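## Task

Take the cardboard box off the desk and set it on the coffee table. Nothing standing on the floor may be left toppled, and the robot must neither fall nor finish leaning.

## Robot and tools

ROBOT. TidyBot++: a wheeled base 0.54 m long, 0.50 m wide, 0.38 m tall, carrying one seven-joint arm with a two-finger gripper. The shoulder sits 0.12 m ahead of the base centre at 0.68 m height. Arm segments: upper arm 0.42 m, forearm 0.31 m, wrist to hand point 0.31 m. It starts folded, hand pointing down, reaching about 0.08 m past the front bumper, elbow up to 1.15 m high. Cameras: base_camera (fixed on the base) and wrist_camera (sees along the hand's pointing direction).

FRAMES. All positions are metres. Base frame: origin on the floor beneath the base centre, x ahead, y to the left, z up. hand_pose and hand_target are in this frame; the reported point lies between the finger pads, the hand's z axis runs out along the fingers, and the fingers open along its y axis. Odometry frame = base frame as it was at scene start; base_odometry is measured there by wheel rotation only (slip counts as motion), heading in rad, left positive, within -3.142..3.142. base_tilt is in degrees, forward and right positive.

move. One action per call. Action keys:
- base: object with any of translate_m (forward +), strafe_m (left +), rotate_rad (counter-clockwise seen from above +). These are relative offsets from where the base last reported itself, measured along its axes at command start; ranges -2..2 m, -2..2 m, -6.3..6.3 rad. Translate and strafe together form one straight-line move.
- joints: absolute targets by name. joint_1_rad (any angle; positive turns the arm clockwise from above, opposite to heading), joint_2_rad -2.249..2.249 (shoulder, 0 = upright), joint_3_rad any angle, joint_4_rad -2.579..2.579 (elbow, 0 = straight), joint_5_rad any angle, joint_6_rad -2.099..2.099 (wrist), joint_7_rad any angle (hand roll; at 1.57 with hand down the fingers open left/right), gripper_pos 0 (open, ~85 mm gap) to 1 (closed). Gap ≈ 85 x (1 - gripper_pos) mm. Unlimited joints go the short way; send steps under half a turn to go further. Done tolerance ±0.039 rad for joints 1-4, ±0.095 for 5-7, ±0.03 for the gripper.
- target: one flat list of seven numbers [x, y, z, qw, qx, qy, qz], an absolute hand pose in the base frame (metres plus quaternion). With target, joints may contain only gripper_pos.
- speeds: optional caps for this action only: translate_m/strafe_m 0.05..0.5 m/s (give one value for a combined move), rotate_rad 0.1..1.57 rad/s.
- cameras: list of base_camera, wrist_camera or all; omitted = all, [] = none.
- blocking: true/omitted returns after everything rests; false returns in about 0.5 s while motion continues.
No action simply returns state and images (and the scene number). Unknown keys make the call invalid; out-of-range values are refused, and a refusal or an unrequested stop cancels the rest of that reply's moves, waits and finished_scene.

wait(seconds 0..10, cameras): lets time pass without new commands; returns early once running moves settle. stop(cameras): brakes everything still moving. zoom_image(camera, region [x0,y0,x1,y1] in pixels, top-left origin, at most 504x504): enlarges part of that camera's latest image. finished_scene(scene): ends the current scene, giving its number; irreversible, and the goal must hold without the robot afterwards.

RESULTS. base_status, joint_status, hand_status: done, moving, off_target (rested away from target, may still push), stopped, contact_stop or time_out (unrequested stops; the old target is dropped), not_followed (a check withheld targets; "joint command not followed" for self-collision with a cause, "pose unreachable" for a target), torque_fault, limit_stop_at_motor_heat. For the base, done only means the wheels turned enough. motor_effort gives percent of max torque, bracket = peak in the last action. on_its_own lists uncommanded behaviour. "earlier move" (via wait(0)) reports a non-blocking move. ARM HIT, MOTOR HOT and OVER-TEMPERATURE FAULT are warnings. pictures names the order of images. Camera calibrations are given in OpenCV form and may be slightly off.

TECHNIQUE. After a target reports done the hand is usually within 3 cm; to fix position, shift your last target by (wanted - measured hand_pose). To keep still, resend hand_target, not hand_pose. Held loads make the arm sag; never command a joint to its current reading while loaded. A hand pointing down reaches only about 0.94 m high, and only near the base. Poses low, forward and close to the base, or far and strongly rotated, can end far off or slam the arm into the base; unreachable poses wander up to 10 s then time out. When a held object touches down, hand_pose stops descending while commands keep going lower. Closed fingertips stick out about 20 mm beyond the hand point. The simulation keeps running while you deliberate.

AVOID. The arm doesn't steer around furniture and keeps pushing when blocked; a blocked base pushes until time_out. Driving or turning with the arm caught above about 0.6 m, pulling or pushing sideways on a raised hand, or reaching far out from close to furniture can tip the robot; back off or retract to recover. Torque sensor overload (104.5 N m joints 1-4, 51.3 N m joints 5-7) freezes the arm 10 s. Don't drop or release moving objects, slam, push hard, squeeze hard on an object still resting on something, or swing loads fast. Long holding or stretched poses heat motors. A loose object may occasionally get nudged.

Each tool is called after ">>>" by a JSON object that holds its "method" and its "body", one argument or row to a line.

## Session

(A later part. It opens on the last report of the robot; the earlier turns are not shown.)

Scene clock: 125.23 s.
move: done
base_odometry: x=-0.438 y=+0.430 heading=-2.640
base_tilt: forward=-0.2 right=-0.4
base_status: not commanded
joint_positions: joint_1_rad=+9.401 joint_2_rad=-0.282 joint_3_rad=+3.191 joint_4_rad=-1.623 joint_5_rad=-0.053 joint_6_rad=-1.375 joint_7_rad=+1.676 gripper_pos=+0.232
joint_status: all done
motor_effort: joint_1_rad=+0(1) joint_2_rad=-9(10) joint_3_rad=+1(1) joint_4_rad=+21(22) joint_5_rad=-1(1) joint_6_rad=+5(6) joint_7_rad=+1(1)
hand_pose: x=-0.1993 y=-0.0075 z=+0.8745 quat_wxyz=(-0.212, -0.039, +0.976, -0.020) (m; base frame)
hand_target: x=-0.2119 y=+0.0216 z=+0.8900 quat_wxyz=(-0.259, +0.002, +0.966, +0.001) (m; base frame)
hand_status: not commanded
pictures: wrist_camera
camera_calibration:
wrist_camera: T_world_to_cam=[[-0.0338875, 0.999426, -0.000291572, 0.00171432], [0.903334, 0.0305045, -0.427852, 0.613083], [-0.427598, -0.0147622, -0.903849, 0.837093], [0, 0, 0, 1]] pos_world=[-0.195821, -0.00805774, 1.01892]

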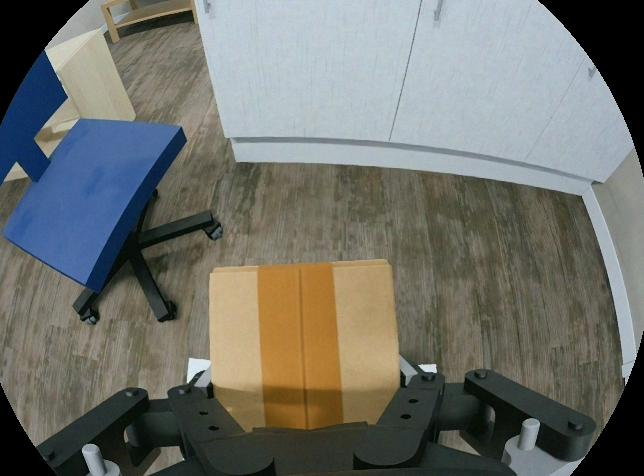

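>>> {"method": "move", "body": {
  "base": {"rotate_rad":3.14},
  "cameras": []
}}

>>> {"method": "move", "body": {
  "base": {"translate_m":-0.05,"strafe_m":0.667},
  "speeds": {"strafe_m":0.3}
}}

Scene clock: 138.60 s.
move: done
base_odometry: x=-0.438 y=+0.430 heading=+0.499
base_tilt: forward=-0.2 right=-0.3
base_status: done
joint_positions: joint_1_rad=+9.403 joint_2_rad=-0.282 joint_3_rad=+3.191 joint_4_rad=-1.623 joint_5_rad=-0.052 joint_6_rad=-1.375 joint_7_rad=+1.676 gripper_pos=+0.232
joint_status: not commanded
motor_effort: joint_1_rad=+0(1) joint_2_rad=-9(10) joint_3_rad=+0(1) joint_4_rad=+21(22) joint_5_rad=-1(1) joint_6_rad=+5(6) joint_7_rad=+1(1)
hand_pose: x=-0.1993 y=-0.0064 z=+0.8745 quat_wxyz=(-0.212, -0.038, +0.976, -0.019) (m; base frame)
hand_target: x=-0.2119 y=+0.0216 z=+0.8900 quat_wxyz=(-0.259, +0.002, +0.966, +0.001) (m; base frame)
hand_status: not commanded
pictures: none
No camera images: "cameras" was empty.

Scene clock: 141.70 s.
move: done
base_odometry: x=-0.801 y=+0.992 heading=+0.500
base_tilt: forward=-0.2 right=-0.4
base_status: done
joint_positions: joint_1_rad=+9.405 joint_2_rad=-0.282 joint_3_rad=+3.198 joint_4_rad=-1.623 joint_5_rad=-0.048 joint_6_rad=-1.375 joint_7_rad=+1.676 gripper_pos=+0.232
joint_status: not commanded
motor_effort: joint_1_rad=+0(1) joint_2_rad=-9(9) joint_3_rad=+1(3) joint_4_rad=+21(22) joint_5_rad=-1(2) joint_6_rad=+5(6) joint_7_rad=+1(1)
hand_pose: x=-0.1994 y=-0.0020 z=+0.8744 quat_wxyz=(-0.212, -0.034, +0.976, -0.017) (m; base frame)
hand_target: x=-0.2119 y=+0.0216 z=+0.8900 quat_wxyz=(-0.259, +0.002, +0.966, +0.001) (m; base frame)
hand_status: not commanded
pictures: base_camera, wrist_camera
camera_calibration:
wrist_camera: T_world_to_cam=[[-0.0217924, 0.999758, 0.00283983, -0.00403438], [0.903549, 0.0209109, -0.427974, 0.6131], [-0.42793, -0.00676065, -0.903787, 0.837037], [0, 0, 0, 1]] pos_world=[-0.19586, -0.00312816, 1.01891]

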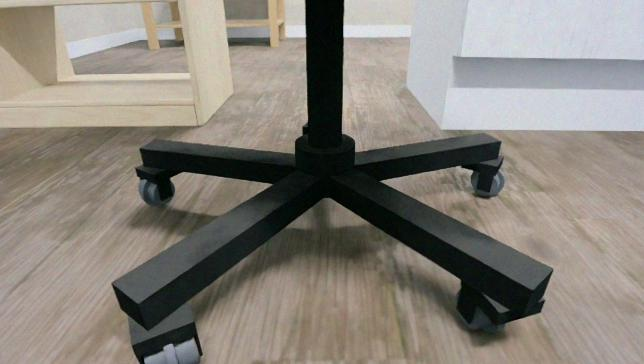

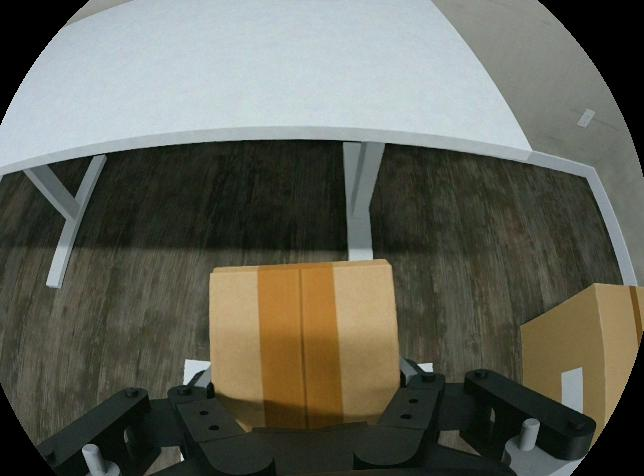

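>>> {"method": "move", "body": {
  "base": {"translate_m":0.4},
  "speeds": {"translate_m":0.12},
  "cameras": ["base_camera"]
}}

Scene clock: 148.57 s.
move: done
base_odometry: x=-0.450 y=+1.184 heading=+0.500
base_tilt: forward=-0.2 right=-0.4
base_status: done
joint_positions: joint_1_rad=+9.405 joint_2_rad=-0.293 joint_3_rad=+3.198 joint_4_rad=-1.625 joint_5_rad=-0.047 joint_6_rad=-1.372 joint_7_rad=+1.676 gripper_pos=+0.232
joint_status: not commanded
motor_effort: joint_1_rad=+0(1) joint_2_rad=-9(14) joint_3_rad=+0(1) joint_4_rad=+21(22) joint_5_rad=-1(1) joint_6_rad=+5(6) joint_7_rad=+1(1)
hand_pose: x=-0.1975 y=-0.0014 z=+0.8776 quat_wxyz=(-0.218, -0.033, +0.975, -0.016) (m; base frame)
hand_target: x=-0.2119 y=+0.0216 z=+0.8900 quat_wxyz=(-0.259, +0.002, +0.966, +0.001) (m; base frame)
hand_status: not commanded
pictures: base_camera

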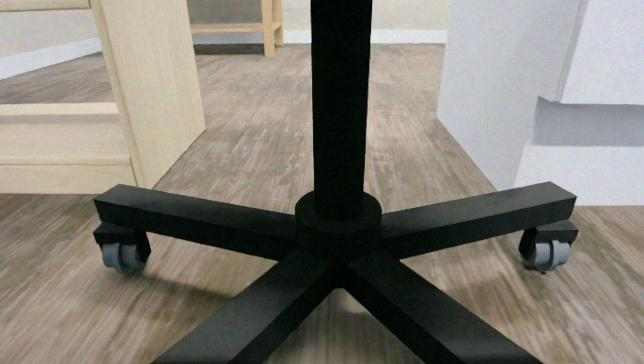

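>>> {"method": "move", "body": {
  "base": {"translate_m":0.5},
  "speeds": {"translate_m":0.12},
  "cameras": ["base_camera"]
}}

>>> {"method": "move", "body": {
  "base": {"translate_m":0.5},
  "speeds": {"translate_m":0.12},
  "cameras": ["base_camera"]
}}

Scene clock: 156.50 s.
move: done
base_odometry: x=-0.011 y=+1.424 heading=+0.500
base_tilt: forward=-0.2 right=-0.4
base_status: done
joint_positions: joint_1_rad=+9.405 joint_2_rad=-0.299 joint_3_rad=+3.198 joint_4_rad=-1.625 joint_5_rad=-0.047 joint_6_rad=-1.370 joint_7_rad=+1.676 gripper_pos=+0.232
joint_status: not commanded
motor_effort: joint_1_rad=+0(0) joint_2_rad=-8(13) joint_3_rad=+0(1) joint_4_rad=+21(22) joint_5_rad=-1(1) joint_6_rad=+6(6) joint_7_rad=+1(1)
hand_pose: x=-0.1968 y=-0.0014 z=+0.8797 quat_wxyz=(-0.222, -0.033, +0.974, -0.016) (m; base frame)
hand_target: x=-0.2119 y=+0.0216 z=+0.8900 quat_wxyz=(-0.259, +0.002, +0.966, +0.001) (m; base frame)
hand_status: not commanded
pictures: base_camera

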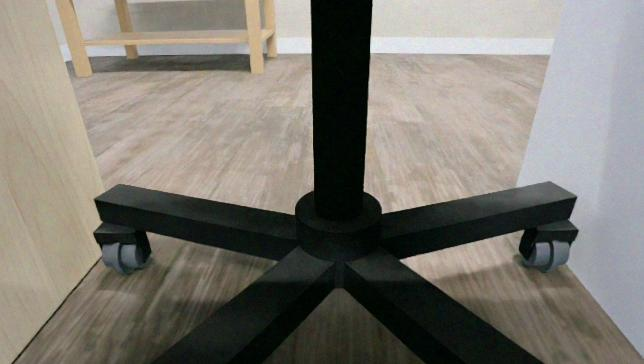

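Scene clock: 161.17 s.
move: done
base_odometry: x=+0.427 y=+1.664 heading=+0.500
base_tilt: forward=-0.2 right=-0.4
base_status: done
joint_positions: joint_1_rad=+9.405 joint_2_rad=-0.302 joint_3_rad=+3.198 joint_4_rad=-1.626 joint_5_rad=-0.047 joint_6_rad=-1.369 joint_7_rad=+1.676 gripper_pos=+0.232
joint_status: not commanded
motor_effort: joint_1_rad=+0(0) joint_2_rad=-8(12) joint_3_rad=+1(1) joint_4_rad=+21(22) joint_5_rad=-1(1) joint_6_rad=+5(7) joint_7_rad=+1(1)
hand_pose: x=-0.1966 y=-0.0014 z=+0.8806 quat_wxyz=(-0.224, -0.033, +0.974, -0.016) (m; base frame)
hand_target: x=-0.2119 y=+0.0216 z=+0.8900 quat_wxyz=(-0.259, +0.002, +0.966, +0.001) (m; base frame)
hand_status: not commanded
pictures: base_camera

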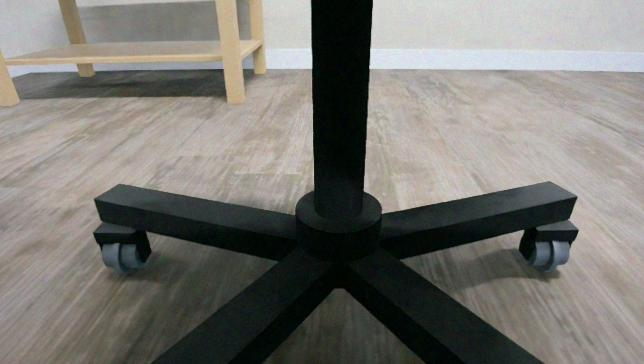

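>>> {"method": "move", "body": {
  "base": {"translate_m":0.5},
  "speeds": {"translate_m":0.12},
  "cameras": ["base_camera"]
}}

>>> {"method": "wait", "body": {
  "seconds": 0.2
}}

Scene clock: 169.03 s.
move: done
base_odometry: x=+0.866 y=+1.904 heading=+0.500
base_tilt: forward=-0.2 right=-0.4
base_status: done
joint_positions: joint_1_rad=+9.405 joint_2_rad=-0.303 joint_3_rad=+3.198 joint_4_rad=-1.626 joint_5_rad=-0.047 joint_6_rad=-1.368 joint_7_rad=+1.676 gripper_pos=+0.232
joint_status: not commanded
motor_effort: joint_1_rad=+0(0) joint_2_rad=-8(12) joint_3_rad=+0(1) joint_4_rad=+21(22) joint_5_rad=-1(1) joint_6_rad=+6(6) joint_7_rad=+1(1)
hand_pose: x=-0.1966 y=-0.0013 z=+0.8811 quat_wxyz=(-0.225, -0.033, +0.974, -0.016) (m; base frame)
hand_target: x=-0.2119 y=+0.0216 z=+0.8900 quat_wxyz=(-0.259, +0.002, +0.966, +0.001) (m; base frame)
hand_status: not commanded
pictures: base_camera

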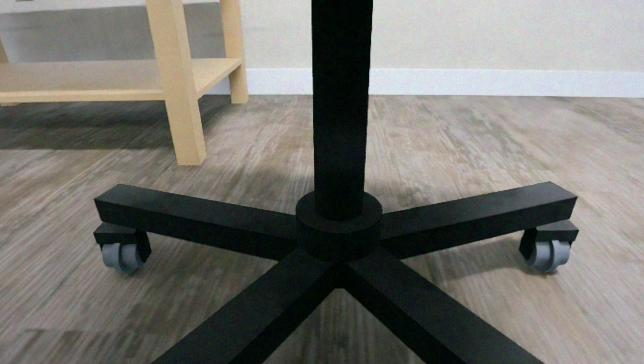

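Scene clock: 169.23 s.
base_odometry: x=+0.866 y=+1.904 heading=+0.500
base_tilt: forward=-0.2 right=-0.4
base_status: done
joint_positions: joint_1_rad=+9.405 joint_2_rad=-0.303 joint_3_rad=+3.198 joint_4_rad=-1.626 joint_5_rad=-0.047 joint_6_rad=-1.368 joint_7_rad=+1.676 gripper_pos=+0.232
joint_status: not commanded
motor_effort: joint_1_rad=+0(0) joint_2_rad=-8(12) joint_3_rad=+1(1) joint_4_rad=+21(22) joint_5_rad=-1(1) joint_6_rad=+5(6) joint_7_rad=+1(1)
hand_pose: x=-0.1966 y=-0.0013 z=+0.8811 quat_wxyz=(-0.225, -0.033, +0.974, -0.016) (m; base frame)
hand_target: x=-0.2119 y=+0.0216 z=+0.8900 quat_wxyz=(-0.259, +0.002, +0.966, +0.001) (m; base frame)
hand_status: not commanded
wait: 0.20 s; no rest
pictures: base_camera, wrist_camera
camera_calibration:
wrist_camera: T_world_to_cam=[[-0.0202775, 0.999786, 0.00402556, -0.00544442], [0.892131, 0.0199113, -0.451337, 0.631836], [-0.451321, -0.00556064, -0.892344, 0.829578], [0, 0, 0, 1]] pos_world=[-0.189385, -0.00252443, 1.02546]

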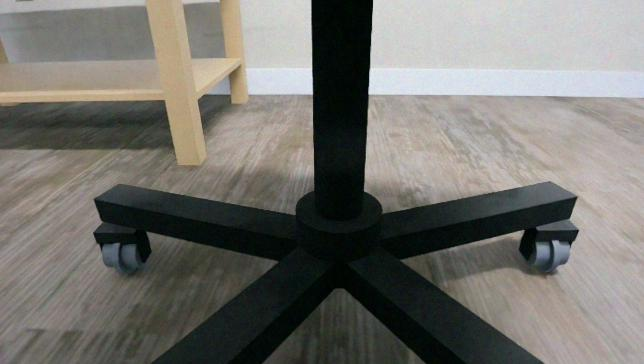

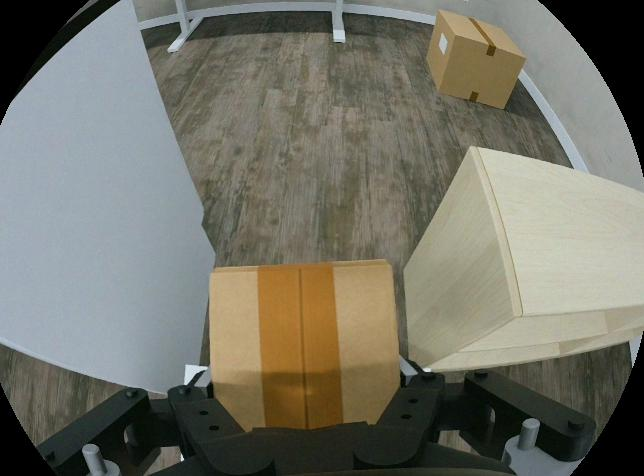

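>>> {"method": "move", "body": {
  "base": {"translate_m":0.1},
  "speeds": {"translate_m":0.12},
  "cameras": []
}}

>>> {"method": "move", "body": {
  "base": {"translate_m":-0.03},
  "speeds": {"translate_m":0.12},
  "cameras": []
}}

>>> {"method": "move", "body": {
  "base": {"strafe_m":0.66},
  "speeds": {"strafe_m":0.3},
  "cameras": ["base_camera"]
}}

>>> {"method": "move", "body": {
  "joints": {"joint_1_rad":10.98},
  "cameras": ["wrist_camera"]
}}

>>> {"method": "move", "body": {
  "joints": {"joint_1_rad":12.566}
}}

Scene clock: 175.90 s.
move: done
base_odometry: x=+0.954 y=+1.952 heading=+0.500
base_tilt: forward=-0.2 right=-0.4
base_status: done
joint_positions: joint_1_rad=+9.405 joint_2_rad=-0.304 joint_3_rad=+3.198 joint_4_rad=-1.626 joint_5_rad=-0.047 joint_6_rad=-1.367 joint_7_rad=+1.676 gripper_pos=+0.232
joint_status: not commanded
motor_effort: joint_1_rad=+0(0) joint_2_rad=-8(12) joint_3_rad=+0(1) joint_4_rad=+21(22) joint_5_rad=-1(1) joint_6_rad=+6(6) joint_7_rad=+1(1)
hand_pose: x=-0.1966 y=-0.0013 z=+0.8814 quat_wxyz=(-0.226, -0.033, +0.974, -0.016) (m; base frame)
hand_target: x=-0.2119 y=+0.0216 z=+0.8900 quat_wxyz=(-0.259, +0.002, +0.966, +0.001) (m; base frame)
hand_status: not commanded
pictures: none
No camera images: "cameras" was empty.

Scene clock: 176.73 s.
move: done
base_odometry: x=+0.927 y=+1.937 heading=+0.500
base_tilt: forward=-0.2 right=-0.4
base_status: done
joint_positions: joint_1_rad=+9.405 joint_2_rad=-0.300 joint_3_rad=+3.198 joint_4_rad=-1.626 joint_5_rad=-0.047 joint_6_rad=-1.365 joint_7_rad=+1.676 gripper_pos=+0.232
joint_status: not commanded
motor_effort: joint_1_rad=+0(0) joint_2_rad=-9(12) joint_3_rad=+1(1) joint_4_rad=+22(22) joint_5_rad=-1(1) joint_6_rad=+5(7) joint_7_rad=+1(1)
hand_pose: x=-0.1980 y=-0.0013 z=+0.8802 quat_wxyz=(-0.224, -0.033, +0.974, -0.016) (m; base frame)
hand_target: x=-0.2119 y=+0.0216 z=+0.8900 quat_wxyz=(-0.259, +0.002, +0.966, +0.001) (m; base frame)
hand_status: not commanded
pictures: none
No camera images: "cameras" was empty.

Scene clock: 179.83 s.
move: done
base_odometry: x=+0.611 y=+2.517 heading=+0.500
base_tilt: forward=-0.1 right=-0.4
base_status: done
joint_positions: joint_1_rad=+9.406 joint_2_rad=-0.300 joint_3_rad=+3.200 joint_4_rad=-1.626 joint_5_rad=-0.045 joint_6_rad=-1.365 joint_7_rad=+1.676 gripper_pos=+0.232
joint_status: not commanded
motor_effort: joint_1_rad=+0(1) joint_2_rad=-8(9) joint_3_rad=+1(3) joint_4_rad=+21(22) joint_5_rad=-1(2) joint_6_rad=+6(6) joint_7_rad=+1(1)
hand_pose: x=-0.1980 y=-0.0001 z=+0.8801 quat_wxyz=(-0.224, -0.032, +0.974, -0.015) (m; base frame)
hand_target: x=-0.2119 y=+0.0216 z=+0.8900 quat_wxyz=(-0.259, +0.002, +0.966, +0.001) (m; base frame)
hand_status: not commanded
pictures: base_camera

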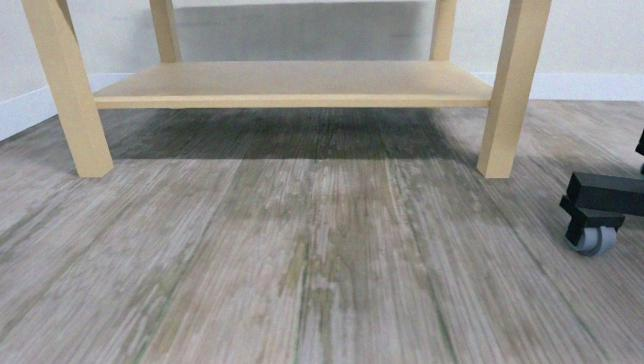

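Scene clock: 182.60 s.
move: done
base_odometry: x=+0.611 y=+2.517 heading=+0.500
base_tilt: forward=-0.2 right=-0.4
base_status: not commanded
joint_positions: joint_1_rad=+10.961 joint_2_rad=-0.300 joint_3_rad=+3.200 joint_4_rad=-1.626 joint_5_rad=-0.045 joint_6_rad=-1.365 joint_7_rad=+1.676 gripper_pos=+0.232
joint_status: all done
motor_effort: joint_1_rad=+0(1) joint_2_rad=-8(9) joint_3_rad=+0(2) joint_4_rad=+21(22) joint_5_rad=+0(1) joint_6_rad=+5(6) joint_7_rad=+1(1)
hand_pose: x=+0.1139 y=+0.3170 z=+0.8801 quat_wxyz=(-0.170, +0.660, +0.716, +0.147) (m; base frame)
hand_target: x=+0.1370 y=+0.3311 z=+0.8900 quat_wxyz=(-0.184, +0.681, +0.685, +0.183) (m; base frame)
hand_status: not commanded
pictures: wrist_camera
camera_calibration:
wrist_camera: T_world_to_cam=[[0.999434, 0.0332929, 0.00483511, -0.127855], [0.0319077, -0.892514, -0.44989, 0.733926], [-0.0106627, 0.44979, -0.893071, 0.776705], [0, 0, 0, 1]] pos_world=[0.112647, 0.309942, 1.02446]

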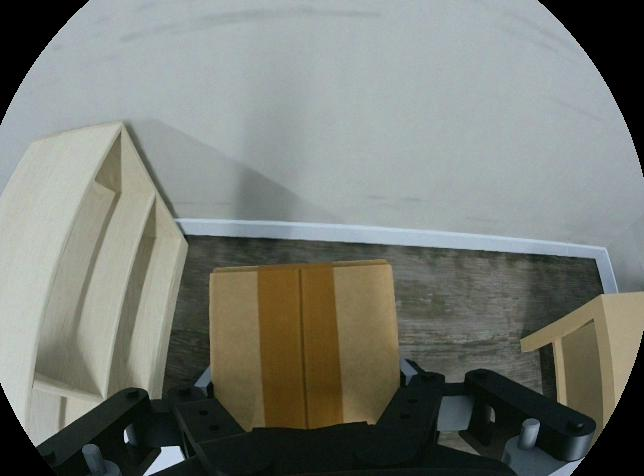

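Scene clock: 185.40 s.
move: done
base_odometry: x=+0.611 y=+2.517 heading=+0.500
base_tilt: forward=-0.1 right=-0.4
base_status: not commanded
joint_positions: joint_1_rad=+12.547 joint_2_rad=-0.300 joint_3_rad=+3.200 joint_4_rad=-1.626 joint_5_rad=-0.045 joint_6_rad=-1.365 joint_7_rad=+1.676 gripper_pos=+0.232
joint_status: all done
motor_effort: joint_1_rad=+0(1) joint_2_rad=-9(9) joint_3_rad=+0(1) joint_4_rad=+21(22) joint_5_rad=-1(2) joint_6_rad=+6(6) joint_7_rad=+1(1)
hand_pose: x=+0.4360 y=+0.0003 z=+0.8801 quat_wxyz=(-0.015, +0.974, +0.032, +0.224) (m; base frame)
hand_target: x=+0.4498 y=-0.0230 z=+0.8900 quat_wxyz=(+0.001, +0.966, -0.004, +0.259) (m; base frame)
hand_status: not commanded
pictures: base_camera, wrist_camera
camera_calibration:
wrist_camera: T_world_to_cam=[[0.0181801, -0.999823, 0.00483777, -0.0111365], [-0.892873, -0.0184125, -0.449932, 0.844], [0.449942, 0.00386031, -0.89305, 0.721863], [0, 0, 0, 1]] pos_world=[0.428991, 0.00161899, 1.02446]

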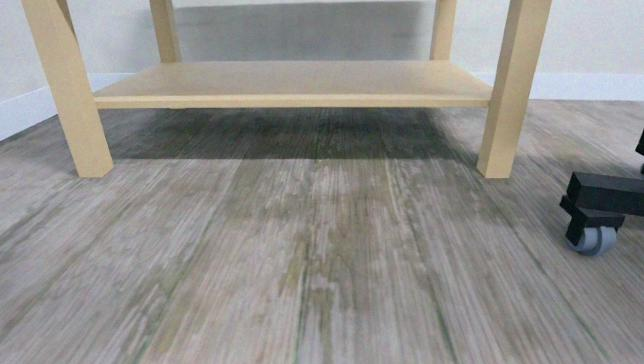

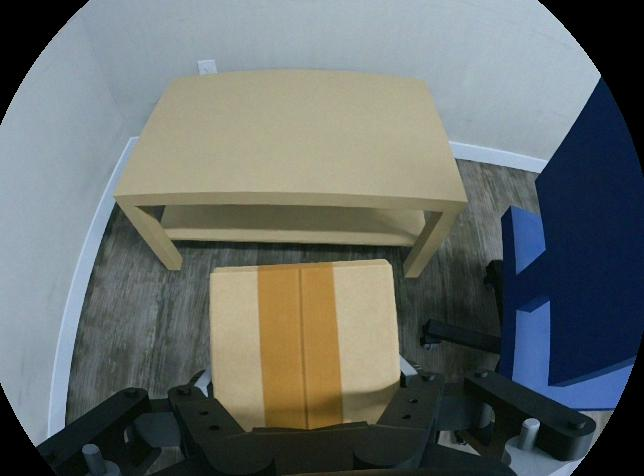

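>>> {"method": "move", "body": {
  "base": {"translate_m":0.40},
  "speeds": {"translate_m":0.2},
  "cameras": ["base_camera"]
}}

>>> {"method": "move", "body": {
  "target": [0.60, -0.01, 0.70, -0.035, 0.989, 0, 0.14]
}}

Scene clock: 193.10 s.
move: done
base_odometry: x=+0.962 y=+2.709 heading=+0.500
base_tilt: forward=-0.2 right=-0.4
base_status: done
joint_positions: joint_1_rad=+12.547 joint_2_rad=-0.301 joint_3_rad=+3.200 joint_4_rad=-1.626 joint_5_rad=-0.045 joint_6_rad=-1.365 joint_7_rad=+1.676 gripper_pos=+0.232
joint_status: not commanded
motor_effort: joint_1_rad=+0(0) joint_2_rad=-8(12) joint_3_rad=+0(1) joint_4_rad=+21(22) joint_5_rad=-1(1) joint_6_rad=+6(6) joint_7_rad=+1(1)
hand_pose: x=+0.4357 y=+0.0001 z=+0.8804 quat_wxyz=(-0.015, +0.974, +0.032, +0.225) (m; base frame)
hand_target: x=+0.4498 y=-0.0230 z=+0.8900 quat_wxyz=(+0.001, +0.966, -0.004, +0.259) (m; base frame)
hand_status: not commanded
pictures: base_camera

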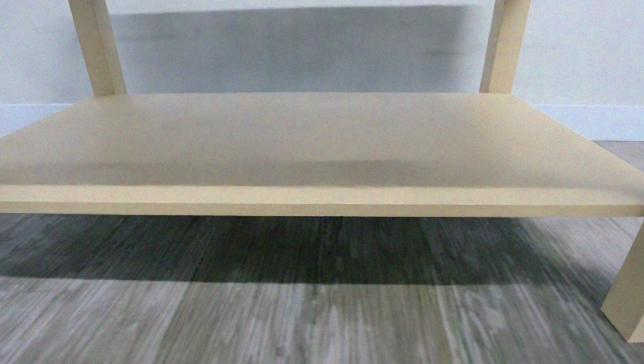

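Scene clock: 194.87 s.
move: done
base_odometry: x=+0.962 y=+2.709 heading=+0.500
base_tilt: forward=-0.1 right=-0.4
base_status: not commanded
joint_positions: joint_1_rad=+12.615 joint_2_rad=+0.231 joint_3_rad=+3.186 joint_4_rad=-1.633 joint_5_rad=-0.070 joint_6_rad=-1.081 joint_7_rad=+1.676 gripper_pos=+0.232
joint_status: not commanded
motor_effort: joint_1_rad=+0(0) joint_2_rad=-27(29) joint_3_rad=+0(1) joint_4_rad=+19(21) joint_5_rad=-1(1) joint_6_rad=+3(6) joint_7_rad=+1(1)
hand_pose: x=+0.5777 y=-0.0217 z=+0.6956 quat_wxyz=(-0.017, +0.995, -0.006, +0.100) (m; base frame)
hand_target: x=+0.6000 y=-0.0100 z=+0.7000 quat_wxyz=(-0.035, +0.990, +0.000, +0.140) (m; base frame)
hand_status: done (0.026 m and 5.1 deg from the pose sent, 0.244 m and 10.8 deg at the start)
pictures: base_camera, wrist_camera
camera_calibration:
wrist_camera: T_world_to_cam=[[-0.0539537, -0.998537, -0.00364698, 0.0128074], [-0.975765, 0.0534983, -0.212179, 0.7712], [0.212064, -0.00788928, -0.977224, 0.689135], [0, 0, 0, 1]] pos_world=[0.607061, -0.0230324, 0.837119]

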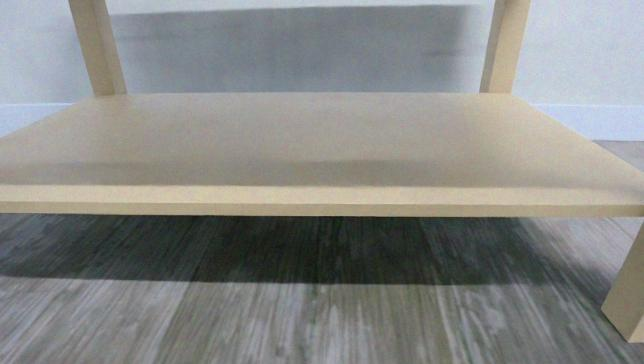

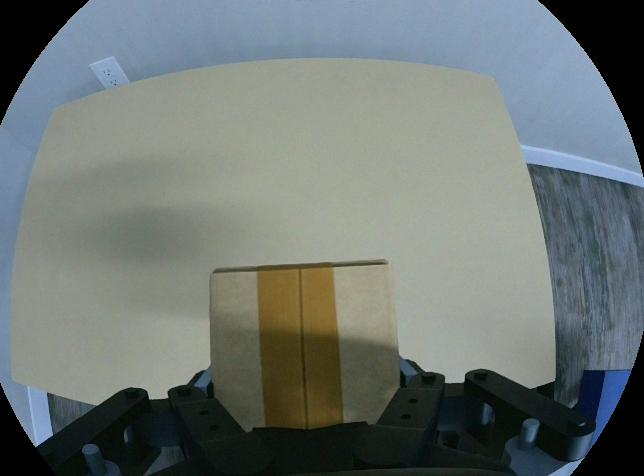

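>>> {"method": "move", "body": {
  "target": [0.635, -0.005, 0.58, -0.045, 0.985, 0, 0.168],
  "cameras": ["wrist_camera"]
}}

Scene clock: 198.67 s.
move: done
base_odometry: x=+0.962 y=+2.709 heading=+0.500
base_tilt: forward=-0.2 right=-0.3
base_status: not commanded
joint_positions: joint_1_rad=+12.684 joint_2_rad=+0.430 joint_3_rad=+3.093 joint_4_rad=-1.824 joint_5_rad=-0.105 joint_6_rad=-0.659 joint_7_rad=+1.718 gripper_pos=+0.232
joint_status: not commanded
motor_effort: joint_1_rad=+0(0) joint_2_rad=-31(34) joint_3_rad=-1(1) joint_4_rad=+16(20) joint_5_rad=-1(1) joint_6_rad=+3(4) joint_7_rad=+1(1)
hand_pose: x=+0.6094 y=-0.0121 z=+0.5645 quat_wxyz=(-0.034, +0.992, -0.002, +0.118) (m; base frame)
hand_target: x=+0.6350 y=-0.0050 z=+0.5800 quat_wxyz=(-0.045, +0.985, +0.000, +0.168) (m; base frame)
hand_status: done (0.031 m and 5.9 deg from the pose sent, 0.130 m and 8.5 deg at the start)
pictures: wrist_camera
camera_calibration:
wrist_camera: T_world_to_cam=[[-0.0420169, -0.998422, -0.0372451, 0.0353043], [-0.967968, 0.0499143, -0.246062, 0.788073], [0.247532, 0.0257133, -0.968538, 0.528189], [0, 0, 0, 1]] pos_world=[0.633569, -0.0176691, 0.706801]

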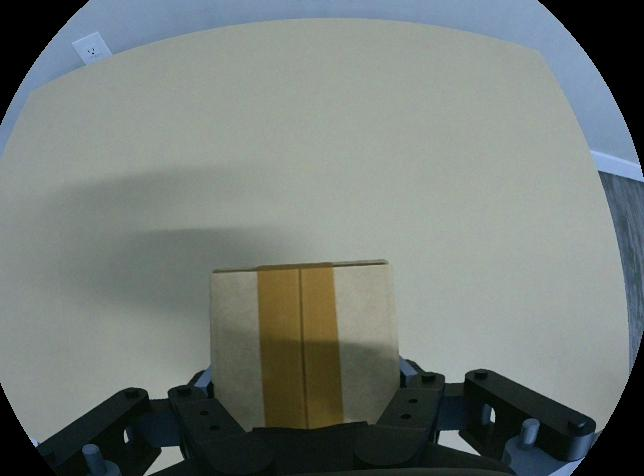

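>>> {"method": "move", "body": {
  "target": [0.637, -0.005, 0.545, -0.045, 0.985, 0, 0.168],
  "cameras": []
}}

>>> {"method": "move", "body": {
  "target": [0.637, -0.005, 0.53, -0.045, 0.985, 0, 0.168],
  "cameras": ["wrist_camera"]
}}

Scene clock: 202.13 s.
move: done
base_odometry: x=+0.962 y=+2.709 heading=+0.500
base_tilt: forward=-0.1 right=-0.4
base_status: not commanded
joint_positions: joint_1_rad=+12.707 joint_2_rad=+0.480 joint_3_rad=+3.058 joint_4_rad=-1.858 joint_5_rad=-0.106 joint_6_rad=-0.550 joint_7_rad=+1.718 gripper_pos=+0.232
joint_status: not commanded
motor_effort: joint_1_rad=+0(0) joint_2_rad=-32(34) joint_3_rad=-1(1) joint_4_rad=+16(17) joint_5_rad=+0(1) joint_6_rad=+4(4) joint_7_rad=+1(1)
hand_pose: x=+0.6181 y=-0.0093 z=+0.5380 quat_wxyz=(-0.038, +0.991, -0.004, +0.131) (m; base frame)
hand_target: x=+0.6370 y=-0.0050 z=+0.5450 quat_wxyz=(-0.045, +0.985, +0.000, +0.168) (m; base frame)
hand_status: done (0.021 m and 4.4 deg from the pose sent, 0.035 m and 5.9 deg at the start)
pictures: none
No camera images: "cameras" was empty.

Scene clock: 202.87 s.
move: done
base_odometry: x=+0.962 y=+2.709 heading=+0.500
base_tilt: forward=-0.1 right=-0.3
base_status: not commanded
joint_positions: joint_1_rad=+12.719 joint_2_rad=+0.503 joint_3_rad=+3.042 joint_4_rad=-1.874 joint_5_rad=-0.106 joint_6_rad=-0.502 joint_7_rad=+1.718 gripper_pos=+0.232
joint_status: not commanded
motor_effort: joint_1_rad=+0(0) joint_2_rad=-32(33) joint_3_rad=-1(1) joint_4_rad=+15(16) joint_5_rad=-1(1) joint_6_rad=+4(4) joint_7_rad=+1(1)
hand_pose: x=+0.6208 y=-0.0079 z=+0.5261 quat_wxyz=(-0.041, +0.990, -0.005, +0.136) (m; base frame)
hand_target: x=+0.6370 y=-0.0050 z=+0.5300 quat_wxyz=(-0.045, +0.985, +0.000, +0.168) (m; base frame)
hand_status: done (0.017 m and 3.8 deg from the pose sent, 0.021 m and 4.4 deg at the start)
pictures: wrist_camera
camera_calibration:
wrist_camera: T_world_to_cam=[[-0.0454627, -0.997555, -0.0530833, 0.0490888], [-0.958524, 0.0585272, -0.278939, 0.801032], [0.281364, 0.0382003, -0.958841, 0.462101], [0, 0, 0, 1]] pos_world=[0.640021, -0.0155658, 0.669126]

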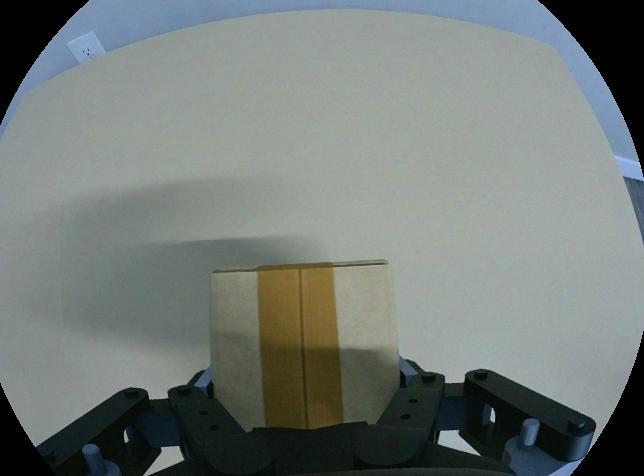

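>>> {"method": "move", "body": {
  "target": [0.637, -0.005, 0.520, -0.040, 0.987, 0, 0.155],
  "cameras": []
}}

>>> {"method": "move", "body": {
  "target": [0.637, -0.005, 0.511, -0.040, 0.987, 0, 0.155],
  "cameras": []
}}

>>> {"method": "move", "body": {
  "target": [0.637, -0.005, 0.503, -0.040, 0.987, 0, 0.155],
  "cameras": ["wrist_camera"]
}}

Scene clock: 205.80 s.
move: done
base_odometry: x=+0.962 y=+2.709 heading=+0.500
base_tilt: forward=-0.1 right=-0.4
base_status: not commanded
joint_positions: joint_1_rad=+12.715 joint_2_rad=+0.526 joint_3_rad=+3.042 joint_4_rad=-1.871 joint_5_rad=-0.106 joint_6_rad=-0.502 joint_7_rad=+1.718 gripper_pos=+0.232
joint_status: not commanded
motor_effort: joint_1_rad=+0(1) joint_2_rad=-32(33) joint_3_rad=-1(2) joint_4_rad=+15(15) joint_5_rad=-1(1) joint_6_rad=+3(4) joint_7_rad=+1(1)
hand_pose: x=+0.6184 y=-0.0059 z=+0.5154 quat_wxyz=(-0.043, +0.991, -0.004, +0.126) (m; base frame)
hand_target: x=+0.6370 y=-0.0050 z=+0.5200 quat_wxyz=(-0.040, +0.987, +0.000, +0.155) (m; base frame)
hand_status: done (0.019 m and 3.5 deg from the pose sent, 0.018 m and 2.3 deg at the start)
pictures: none
No camera images: "cameras" was empty.

Scene clock: 206.43 s.
move: done
base_odometry: x=+0.962 y=+2.709 heading=+0.500
base_tilt: forward=-0.2 right=-0.3
base_status: not commanded
joint_positions: joint_1_rad=+12.715 joint_2_rad=+0.542 joint_3_rad=+3.042 joint_4_rad=-1.872 joint_5_rad=-0.106 joint_6_rad=-0.485 joint_7_rad=+1.718 gripper_pos=+0.232
joint_status: not commanded
motor_effort: joint_1_rad=+0(1) joint_2_rad=-32(33) joint_3_rad=-2(2) joint_4_rad=+15(15) joint_5_rad=-1(1) joint_6_rad=+3(4) joint_7_rad=+1(1)
hand_pose: x=+0.6204 y=-0.0063 z=+0.5084 quat_wxyz=(-0.042, +0.991, -0.005, +0.126) (m; base frame)
hand_target: x=+0.6370 y=-0.0050 z=+0.5110 quat_wxyz=(-0.040, +0.987, +0.000, +0.155) (m; base frame)
hand_status: done (0.017 m and 3.4 deg from the pose sent, 0.019 m and 3.5 deg at the start)
pictures: none
No camera images: "cameras" was empty.

Scene clock: 207.07 s.
move: done
base_odometry: x=+0.962 y=+2.709 heading=+0.500
base_tilt: forward=-0.1 right=-0.4
base_status: not commanded
joint_positions: joint_1_rad=+12.715 joint_2_rad=+0.558 joint_3_rad=+3.042 joint_4_rad=-1.875 joint_5_rad=-0.106 joint_6_rad=-0.466 joint_7_rad=+1.718 gripper_pos=+0.232
joint_status: not commanded
motor_effort: joint_1_rad=-1(1) joint_2_rad=-33(34) joint_3_rad=-1(2) joint_4_rad=+15(15) joint_5_rad=+0(1) joint_6_rad=+3(4) joint_7_rad=+1(1)
hand_pose: x=+0.6217 y=-0.0067 z=+0.5013 quat_wxyz=(-0.042, +0.991, -0.006, +0.126) (m; base frame)
hand_target: x=+0.6370 y=-0.0050 z=+0.5030 quat_wxyz=(-0.040, +0.987, +0.000, +0.155) (m; base frame)
hand_status: done (0.016 m and 3.5 deg from the pose sent, 0.017 m and 3.4 deg at the start)
pictures: wrist_camera
camera_calibration:
wrist_camera: T_world_to_cam=[[-0.0475349, -0.997336, -0.0553209, 0.0513881], [-0.963902, 0.0603262, -0.259335, 0.788321], [0.261981, 0.0409964, -0.964202, 0.452713], [0, 0, 0, 1]] pos_world=[0.643704, -0.0148649, 0.643789]

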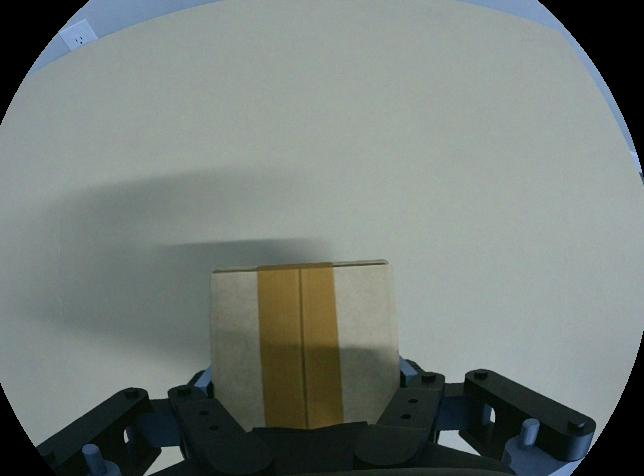

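>>> {"method": "move", "body": {
  "target": [0.637, -0.005, 0.496, -0.040, 0.987, 0, 0.155],
  "cameras": []
}}

>>> {"method": "move", "body": {
  "target": [0.637, -0.005, 0.490, -0.040, 0.987, 0, 0.155],
  "cameras": ["wrist_camera"]
}}

Scene clock: 209.50 s.
move: done
base_odometry: x=+0.962 y=+2.709 heading=+0.500
base_tilt: forward=-0.1 right=-0.4
base_status: not commanded
joint_positions: joint_1_rad=+12.715 joint_2_rad=+0.572 joint_3_rad=+3.042 joint_4_rad=-1.879 joint_5_rad=-0.106 joint_6_rad=-0.448 joint_7_rad=+1.718 gripper_pos=+0.232
joint_status: not commanded
motor_effort: joint_1_rad=+0(0) joint_2_rad=-33(34) joint_3_rad=-1(2) joint_4_rad=+14(15) joint_5_rad=-1(1) joint_6_rad=+3(4) joint_7_rad=+1(1)
hand_pose: x=+0.6226 y=-0.0069 z=+0.4947 quat_wxyz=(-0.042, +0.991, -0.007, +0.126) (m; base frame)
hand_target: x=+0.6370 y=-0.0050 z=+0.4960 quat_wxyz=(-0.040, +0.987, +0.000, +0.155) (m; base frame)
hand_status: done (0.015 m and 3.4 deg from the pose sent, 0.016 m and 3.5 deg at the start)
pictures: none
No camera images: "cameras" was empty.

Scene clock: 210.10 s.
move: done
base_odometry: x=+0.962 y=+2.709 heading=+0.500
base_tilt: forward=-0.1 right=-0.4
base_status: not commanded
joint_positions: joint_1_rad=+12.715 joint_2_rad=+0.584 joint_3_rad=+3.041 joint_4_rad=-1.883 joint_5_rad=-0.106 joint_6_rad=-0.432 joint_7_rad=+1.718 gripper_pos=+0.232
joint_status: not commanded
motor_effort: joint_1_rad=+0(0) joint_2_rad=-33(34) joint_3_rad=-2(2) joint_4_rad=+14(15) joint_5_rad=-1(1) joint_6_rad=+3(4) joint_7_rad=+1(1)
hand_pose: x=+0.6226 y=-0.0065 z=+0.4887 quat_wxyz=(-0.042, +0.991, -0.007, +0.126) (m; base frame)
hand_target: x=+0.6370 y=-0.0050 z=+0.4900 quat_wxyz=(-0.040, +0.987, +0.000, +0.155) (m; base frame)
hand_status: done (0.014 m and 3.5 deg from the pose sent, 0.015 m and 3.4 deg at the start)
pictures: wrist_camera
camera_calibration:
wrist_camera: T_world_to_cam=[[-0.0498313, -0.997207, -0.055638, 0.0525219], [-0.963746, 0.0626302, -0.259366, 0.785999], [0.262126, 0.0406963, -0.964175, 0.440279], [0, 0, 0, 1]] pos_world=[0.644712, -0.0147699, 0.63129]

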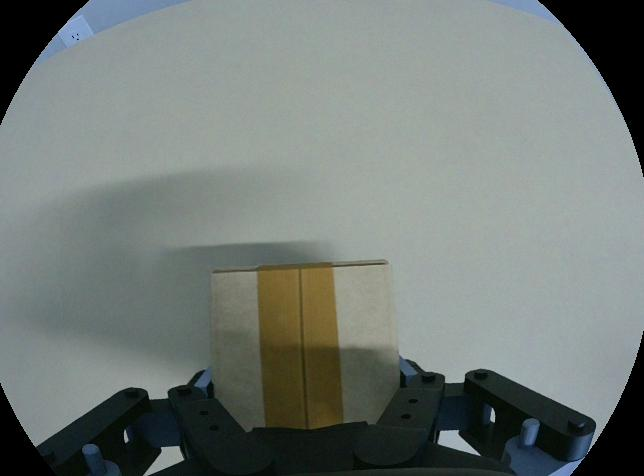

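>>> {"method": "move", "body": {
  "target": [0.637, -0.005, 0.484, -0.040, 0.987, 0, 0.155],
  "cameras": []
}}

>>> {"method": "move", "body": {
  "target": [0.637, -0.005, 0.478, -0.040, 0.987, 0, 0.155],
  "cameras": ["wrist_camera"]
}}

Scene clock: 212.83 s.
move: done
base_odometry: x=+0.962 y=+2.709 heading=+0.500
base_tilt: forward=-0.1 right=-0.4
base_status: not commanded
joint_positions: joint_1_rad=+12.715 joint_2_rad=+0.596 joint_3_rad=+3.038 joint_4_rad=-1.888 joint_5_rad=-0.106 joint_6_rad=-0.416 joint_7_rad=+1.718 gripper_pos=+0.232
joint_status: not commanded
motor_effort: joint_1_rad=+0(0) joint_2_rad=-33(34) joint_3_rad=-2(2) joint_4_rad=+13(14) joint_5_rad=-1(1) joint_6_rad=+3(4) joint_7_rad=+1(1)
hand_pose: x=+0.6229 y=-0.0057 z=+0.4827 quat_wxyz=(-0.043, +0.991, -0.007, +0.126) (m; base frame)
hand_target: x=+0.6370 y=-0.0050 z=+0.4840 quat_wxyz=(-0.040, +0.987, +0.000, +0.155) (m; base frame)
hand_status: done (0.014 m and 3.5 deg from the pose sent, 0.015 m and 3.5 deg at the start)
pictures: none
No camera images: "cameras" was empty.

Scene clock: 213.40 s.
move: done
base_odometry: x=+0.962 y=+2.709 heading=+0.500
base_tilt: forward=-0.1 right=-0.4
base_status: not commanded
joint_positions: joint_1_rad=+12.716 joint_2_rad=+0.606 joint_3_rad=+3.035 joint_4_rad=-1.892 joint_5_rad=-0.105 joint_6_rad=-0.399 joint_7_rad=+1.718 gripper_pos=+0.232
joint_status: not commanded
motor_effort: joint_1_rad=+0(0) joint_2_rad=-29(34) joint_3_rad=-2(2) joint_4_rad=+12(14) joint_5_rad=-1(1) joint_6_rad=+4(4) joint_7_rad=+1(1)
hand_pose: x=+0.6238 y=-0.0048 z=+0.4782 quat_wxyz=(-0.043, +0.991, -0.007, +0.127) (m; base frame)
hand_target: x=+0.6370 y=-0.0050 z=+0.4780 quat_wxyz=(-0.040, +0.987, +0.000, +0.155) (m; base frame)
hand_status: done (0.013 m and 3.3 deg from the pose sent, 0.015 m and 3.5 deg at the start)
pictures: wrist_camera
camera_calibration:
wrist_camera: T_world_to_cam=[[-0.0494025, -0.997123, -0.0574886, 0.0543447], [-0.962921, 0.0628344, -0.262365, 0.785193], [0.265222, 0.0423955, -0.963255, 0.427376], [0, 0, 0, 1]] pos_world=[0.645414, -0.0132676, 0.620803]

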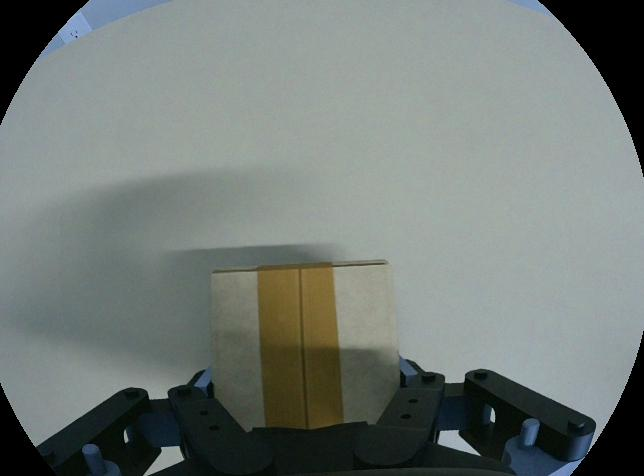

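>>> {"method": "move", "body": {
  "target": [0.637, -0.005, 0.472, -0.040, 0.987, 0, 0.155]
}}

Scene clock: 220.70 s.
move: done
base_odometry: x=+0.962 y=+2.709 heading=+0.500
base_tilt: forward=-0.1 right=-0.3
base_status: not commanded
joint_positions: joint_1_rad=+12.717 joint_2_rad=+0.606 joint_3_rad=+3.033 joint_4_rad=-1.894 joint_5_rad=-0.105 joint_6_rad=-0.387 joint_7_rad=+1.718 gripper_pos=+0.232
joint_status: not commanded
motor_effort: joint_1_rad=+0(1) joint_2_rad=-28(30) joint_3_rad=-2(2) joint_4_rad=+12(13) joint_5_rad=-1(1) joint_6_rad=+4(4) joint_7_rad=+1(1)
hand_pose: x=+0.6259 y=-0.0045 z=+0.4783 quat_wxyz=(-0.043, +0.990, -0.007, +0.132) (m; base frame)
hand_target: x=+0.6370 y=-0.0050 z=+0.4720 quat_wxyz=(-0.040, +0.987, +0.000, +0.155) (m; base frame)
hand_status: done (0.013 m and 2.8 deg from the pose sent, 0.015 m and 3.3 deg at the start)
pictures: base_camera, wrist_camera
camera_calibration:
wrist_camera: T_world_to_cam=[[-0.0483706, -0.997169, -0.057565, 0.0540829], [-0.9606, 0.062234, -0.270878, 0.789816], [0.273694, 0.0421944, -0.960891, 0.420511], [0, 0, 0, 1]] pos_world=[0.646221, -0.0129667, 0.621122]

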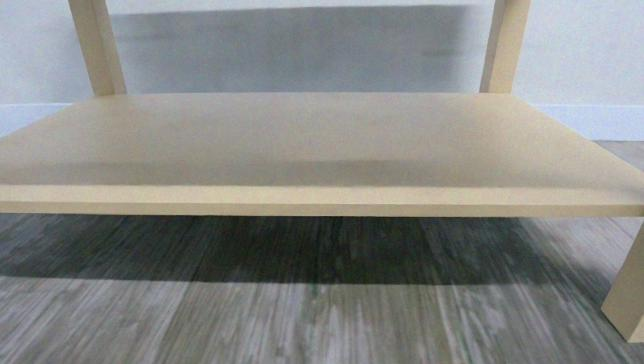

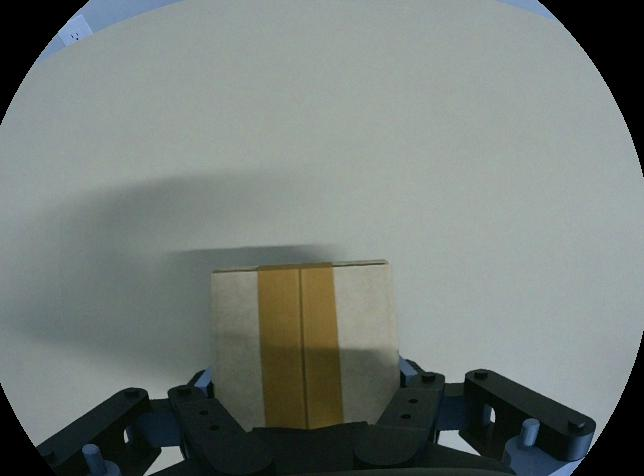

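>>> {"method": "move", "body": {
  "target": [0.637, -0.005, 0.464, -0.040, 0.987, 0, 0.155]
}}

Scene clock: 222.67 s.
move: done
base_odometry: x=+0.962 y=+2.709 heading=+0.500
base_tilt: forward=-0.2 right=-0.3
base_status: not commanded
joint_positions: joint_1_rad=+12.718 joint_2_rad=+0.608 joint_3_rad=+3.027 joint_4_rad=-1.896 joint_5_rad=-0.100 joint_6_rad=-0.366 joint_7_rad=+1.718 gripper_pos=+0.232
joint_status: not commanded
motor_effort: joint_1_rad=+0(1) joint_2_rad=-28(29) joint_3_rad=-1(2) joint_4_rad=+12(12) joint_5_rad=-1(1) joint_6_rad=+4(5) joint_7_rad=+1(1)
hand_pose: x=+0.6308 y=-0.0040 z=+0.4788 quat_wxyz=(-0.042, +0.989, -0.004, +0.140) (m; base frame)
hand_target: x=+0.6370 y=-0.0050 z=+0.4640 quat_wxyz=(-0.040, +0.987, +0.000, +0.155) (m; base frame)
hand_status: done (0.016 m and 1.8 deg from the pose sent, 0.018 m and 2.8 deg at the start)
pictures: base_camera, wrist_camera
camera_calibration:
wrist_camera: T_world_to_cam=[[-0.0438642, -0.997461, -0.0561039, 0.0513155], [-0.955885, 0.05823, -0.287912, 0.799784], [0.290448, 0.0409998, -0.956012, 0.406699], [0, 0, 0, 1]] pos_world=[0.648627, -0.0120608, 0.621956]

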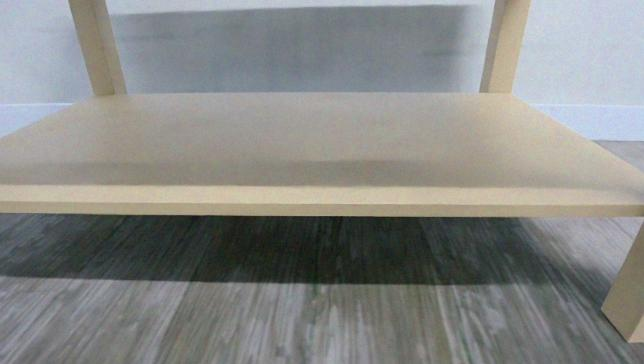

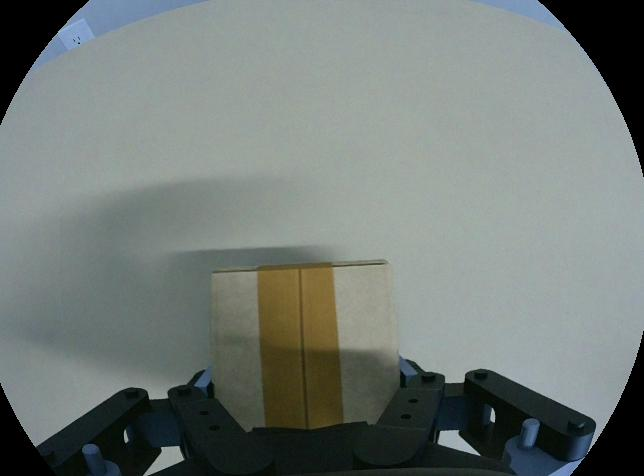

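>>> {"method": "move", "body": {
  "target": [0.635, -0.005, 0.456, -0.040, 0.989, 0, 0.143]
}}

Scene clock: 225.17 s.
move: off_target
base_odometry: x=+0.962 y=+2.709 heading=+0.500
base_tilt: forward=-0.1 right=-0.4
base_status: not commanded
joint_positions: joint_1_rad=+12.718 joint_2_rad=+0.610 joint_3_rad=+3.027 joint_4_rad=-1.891 joint_5_rad=-0.100 joint_6_rad=-0.366 joint_7_rad=+1.718 gripper_pos=+0.232
joint_status: not commanded
motor_effort: joint_1_rad=+0(0) joint_2_rad=-26(28) joint_3_rad=-1(1) joint_4_rad=+10(12) joint_5_rad=-1(1) joint_6_rad=+4(5) joint_7_rad=+1(1)
hand_pose: x=+0.6326 y=-0.0041 z=+0.4787 quat_wxyz=(-0.042, +0.989, -0.004, +0.141) (m; base frame)
hand_target: x=+0.6350 y=-0.0050 z=+0.4560 quat_wxyz=(-0.040, +0.989, +0.000, +0.143) (m; base frame)
hand_status: off_target (0.023 m and 0.6 deg from the pose sent, 0.023 m and 0.6 deg at the start)
pictures: base_camera, wrist_camera
camera_calibration:
wrist_camera: T_world_to_cam=[[-0.0440137, -0.99744, -0.0563655, 0.0515405], [-0.955333, 0.0585255, -0.289679, 0.802037], [0.292236, 0.041098, -0.955463, 0.404644], [0, 0, 0, 1]] pos_world=[0.65023, -0.0121612, 0.621861]

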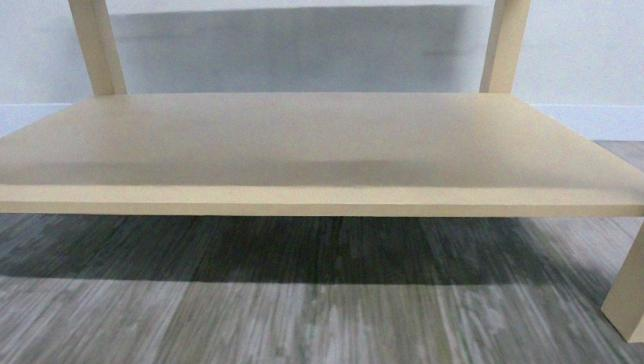

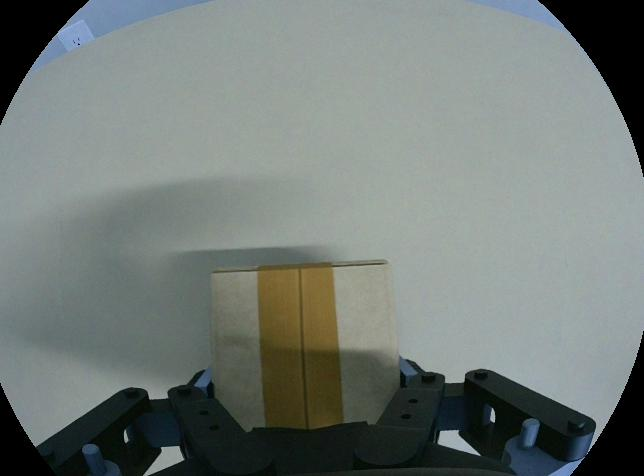

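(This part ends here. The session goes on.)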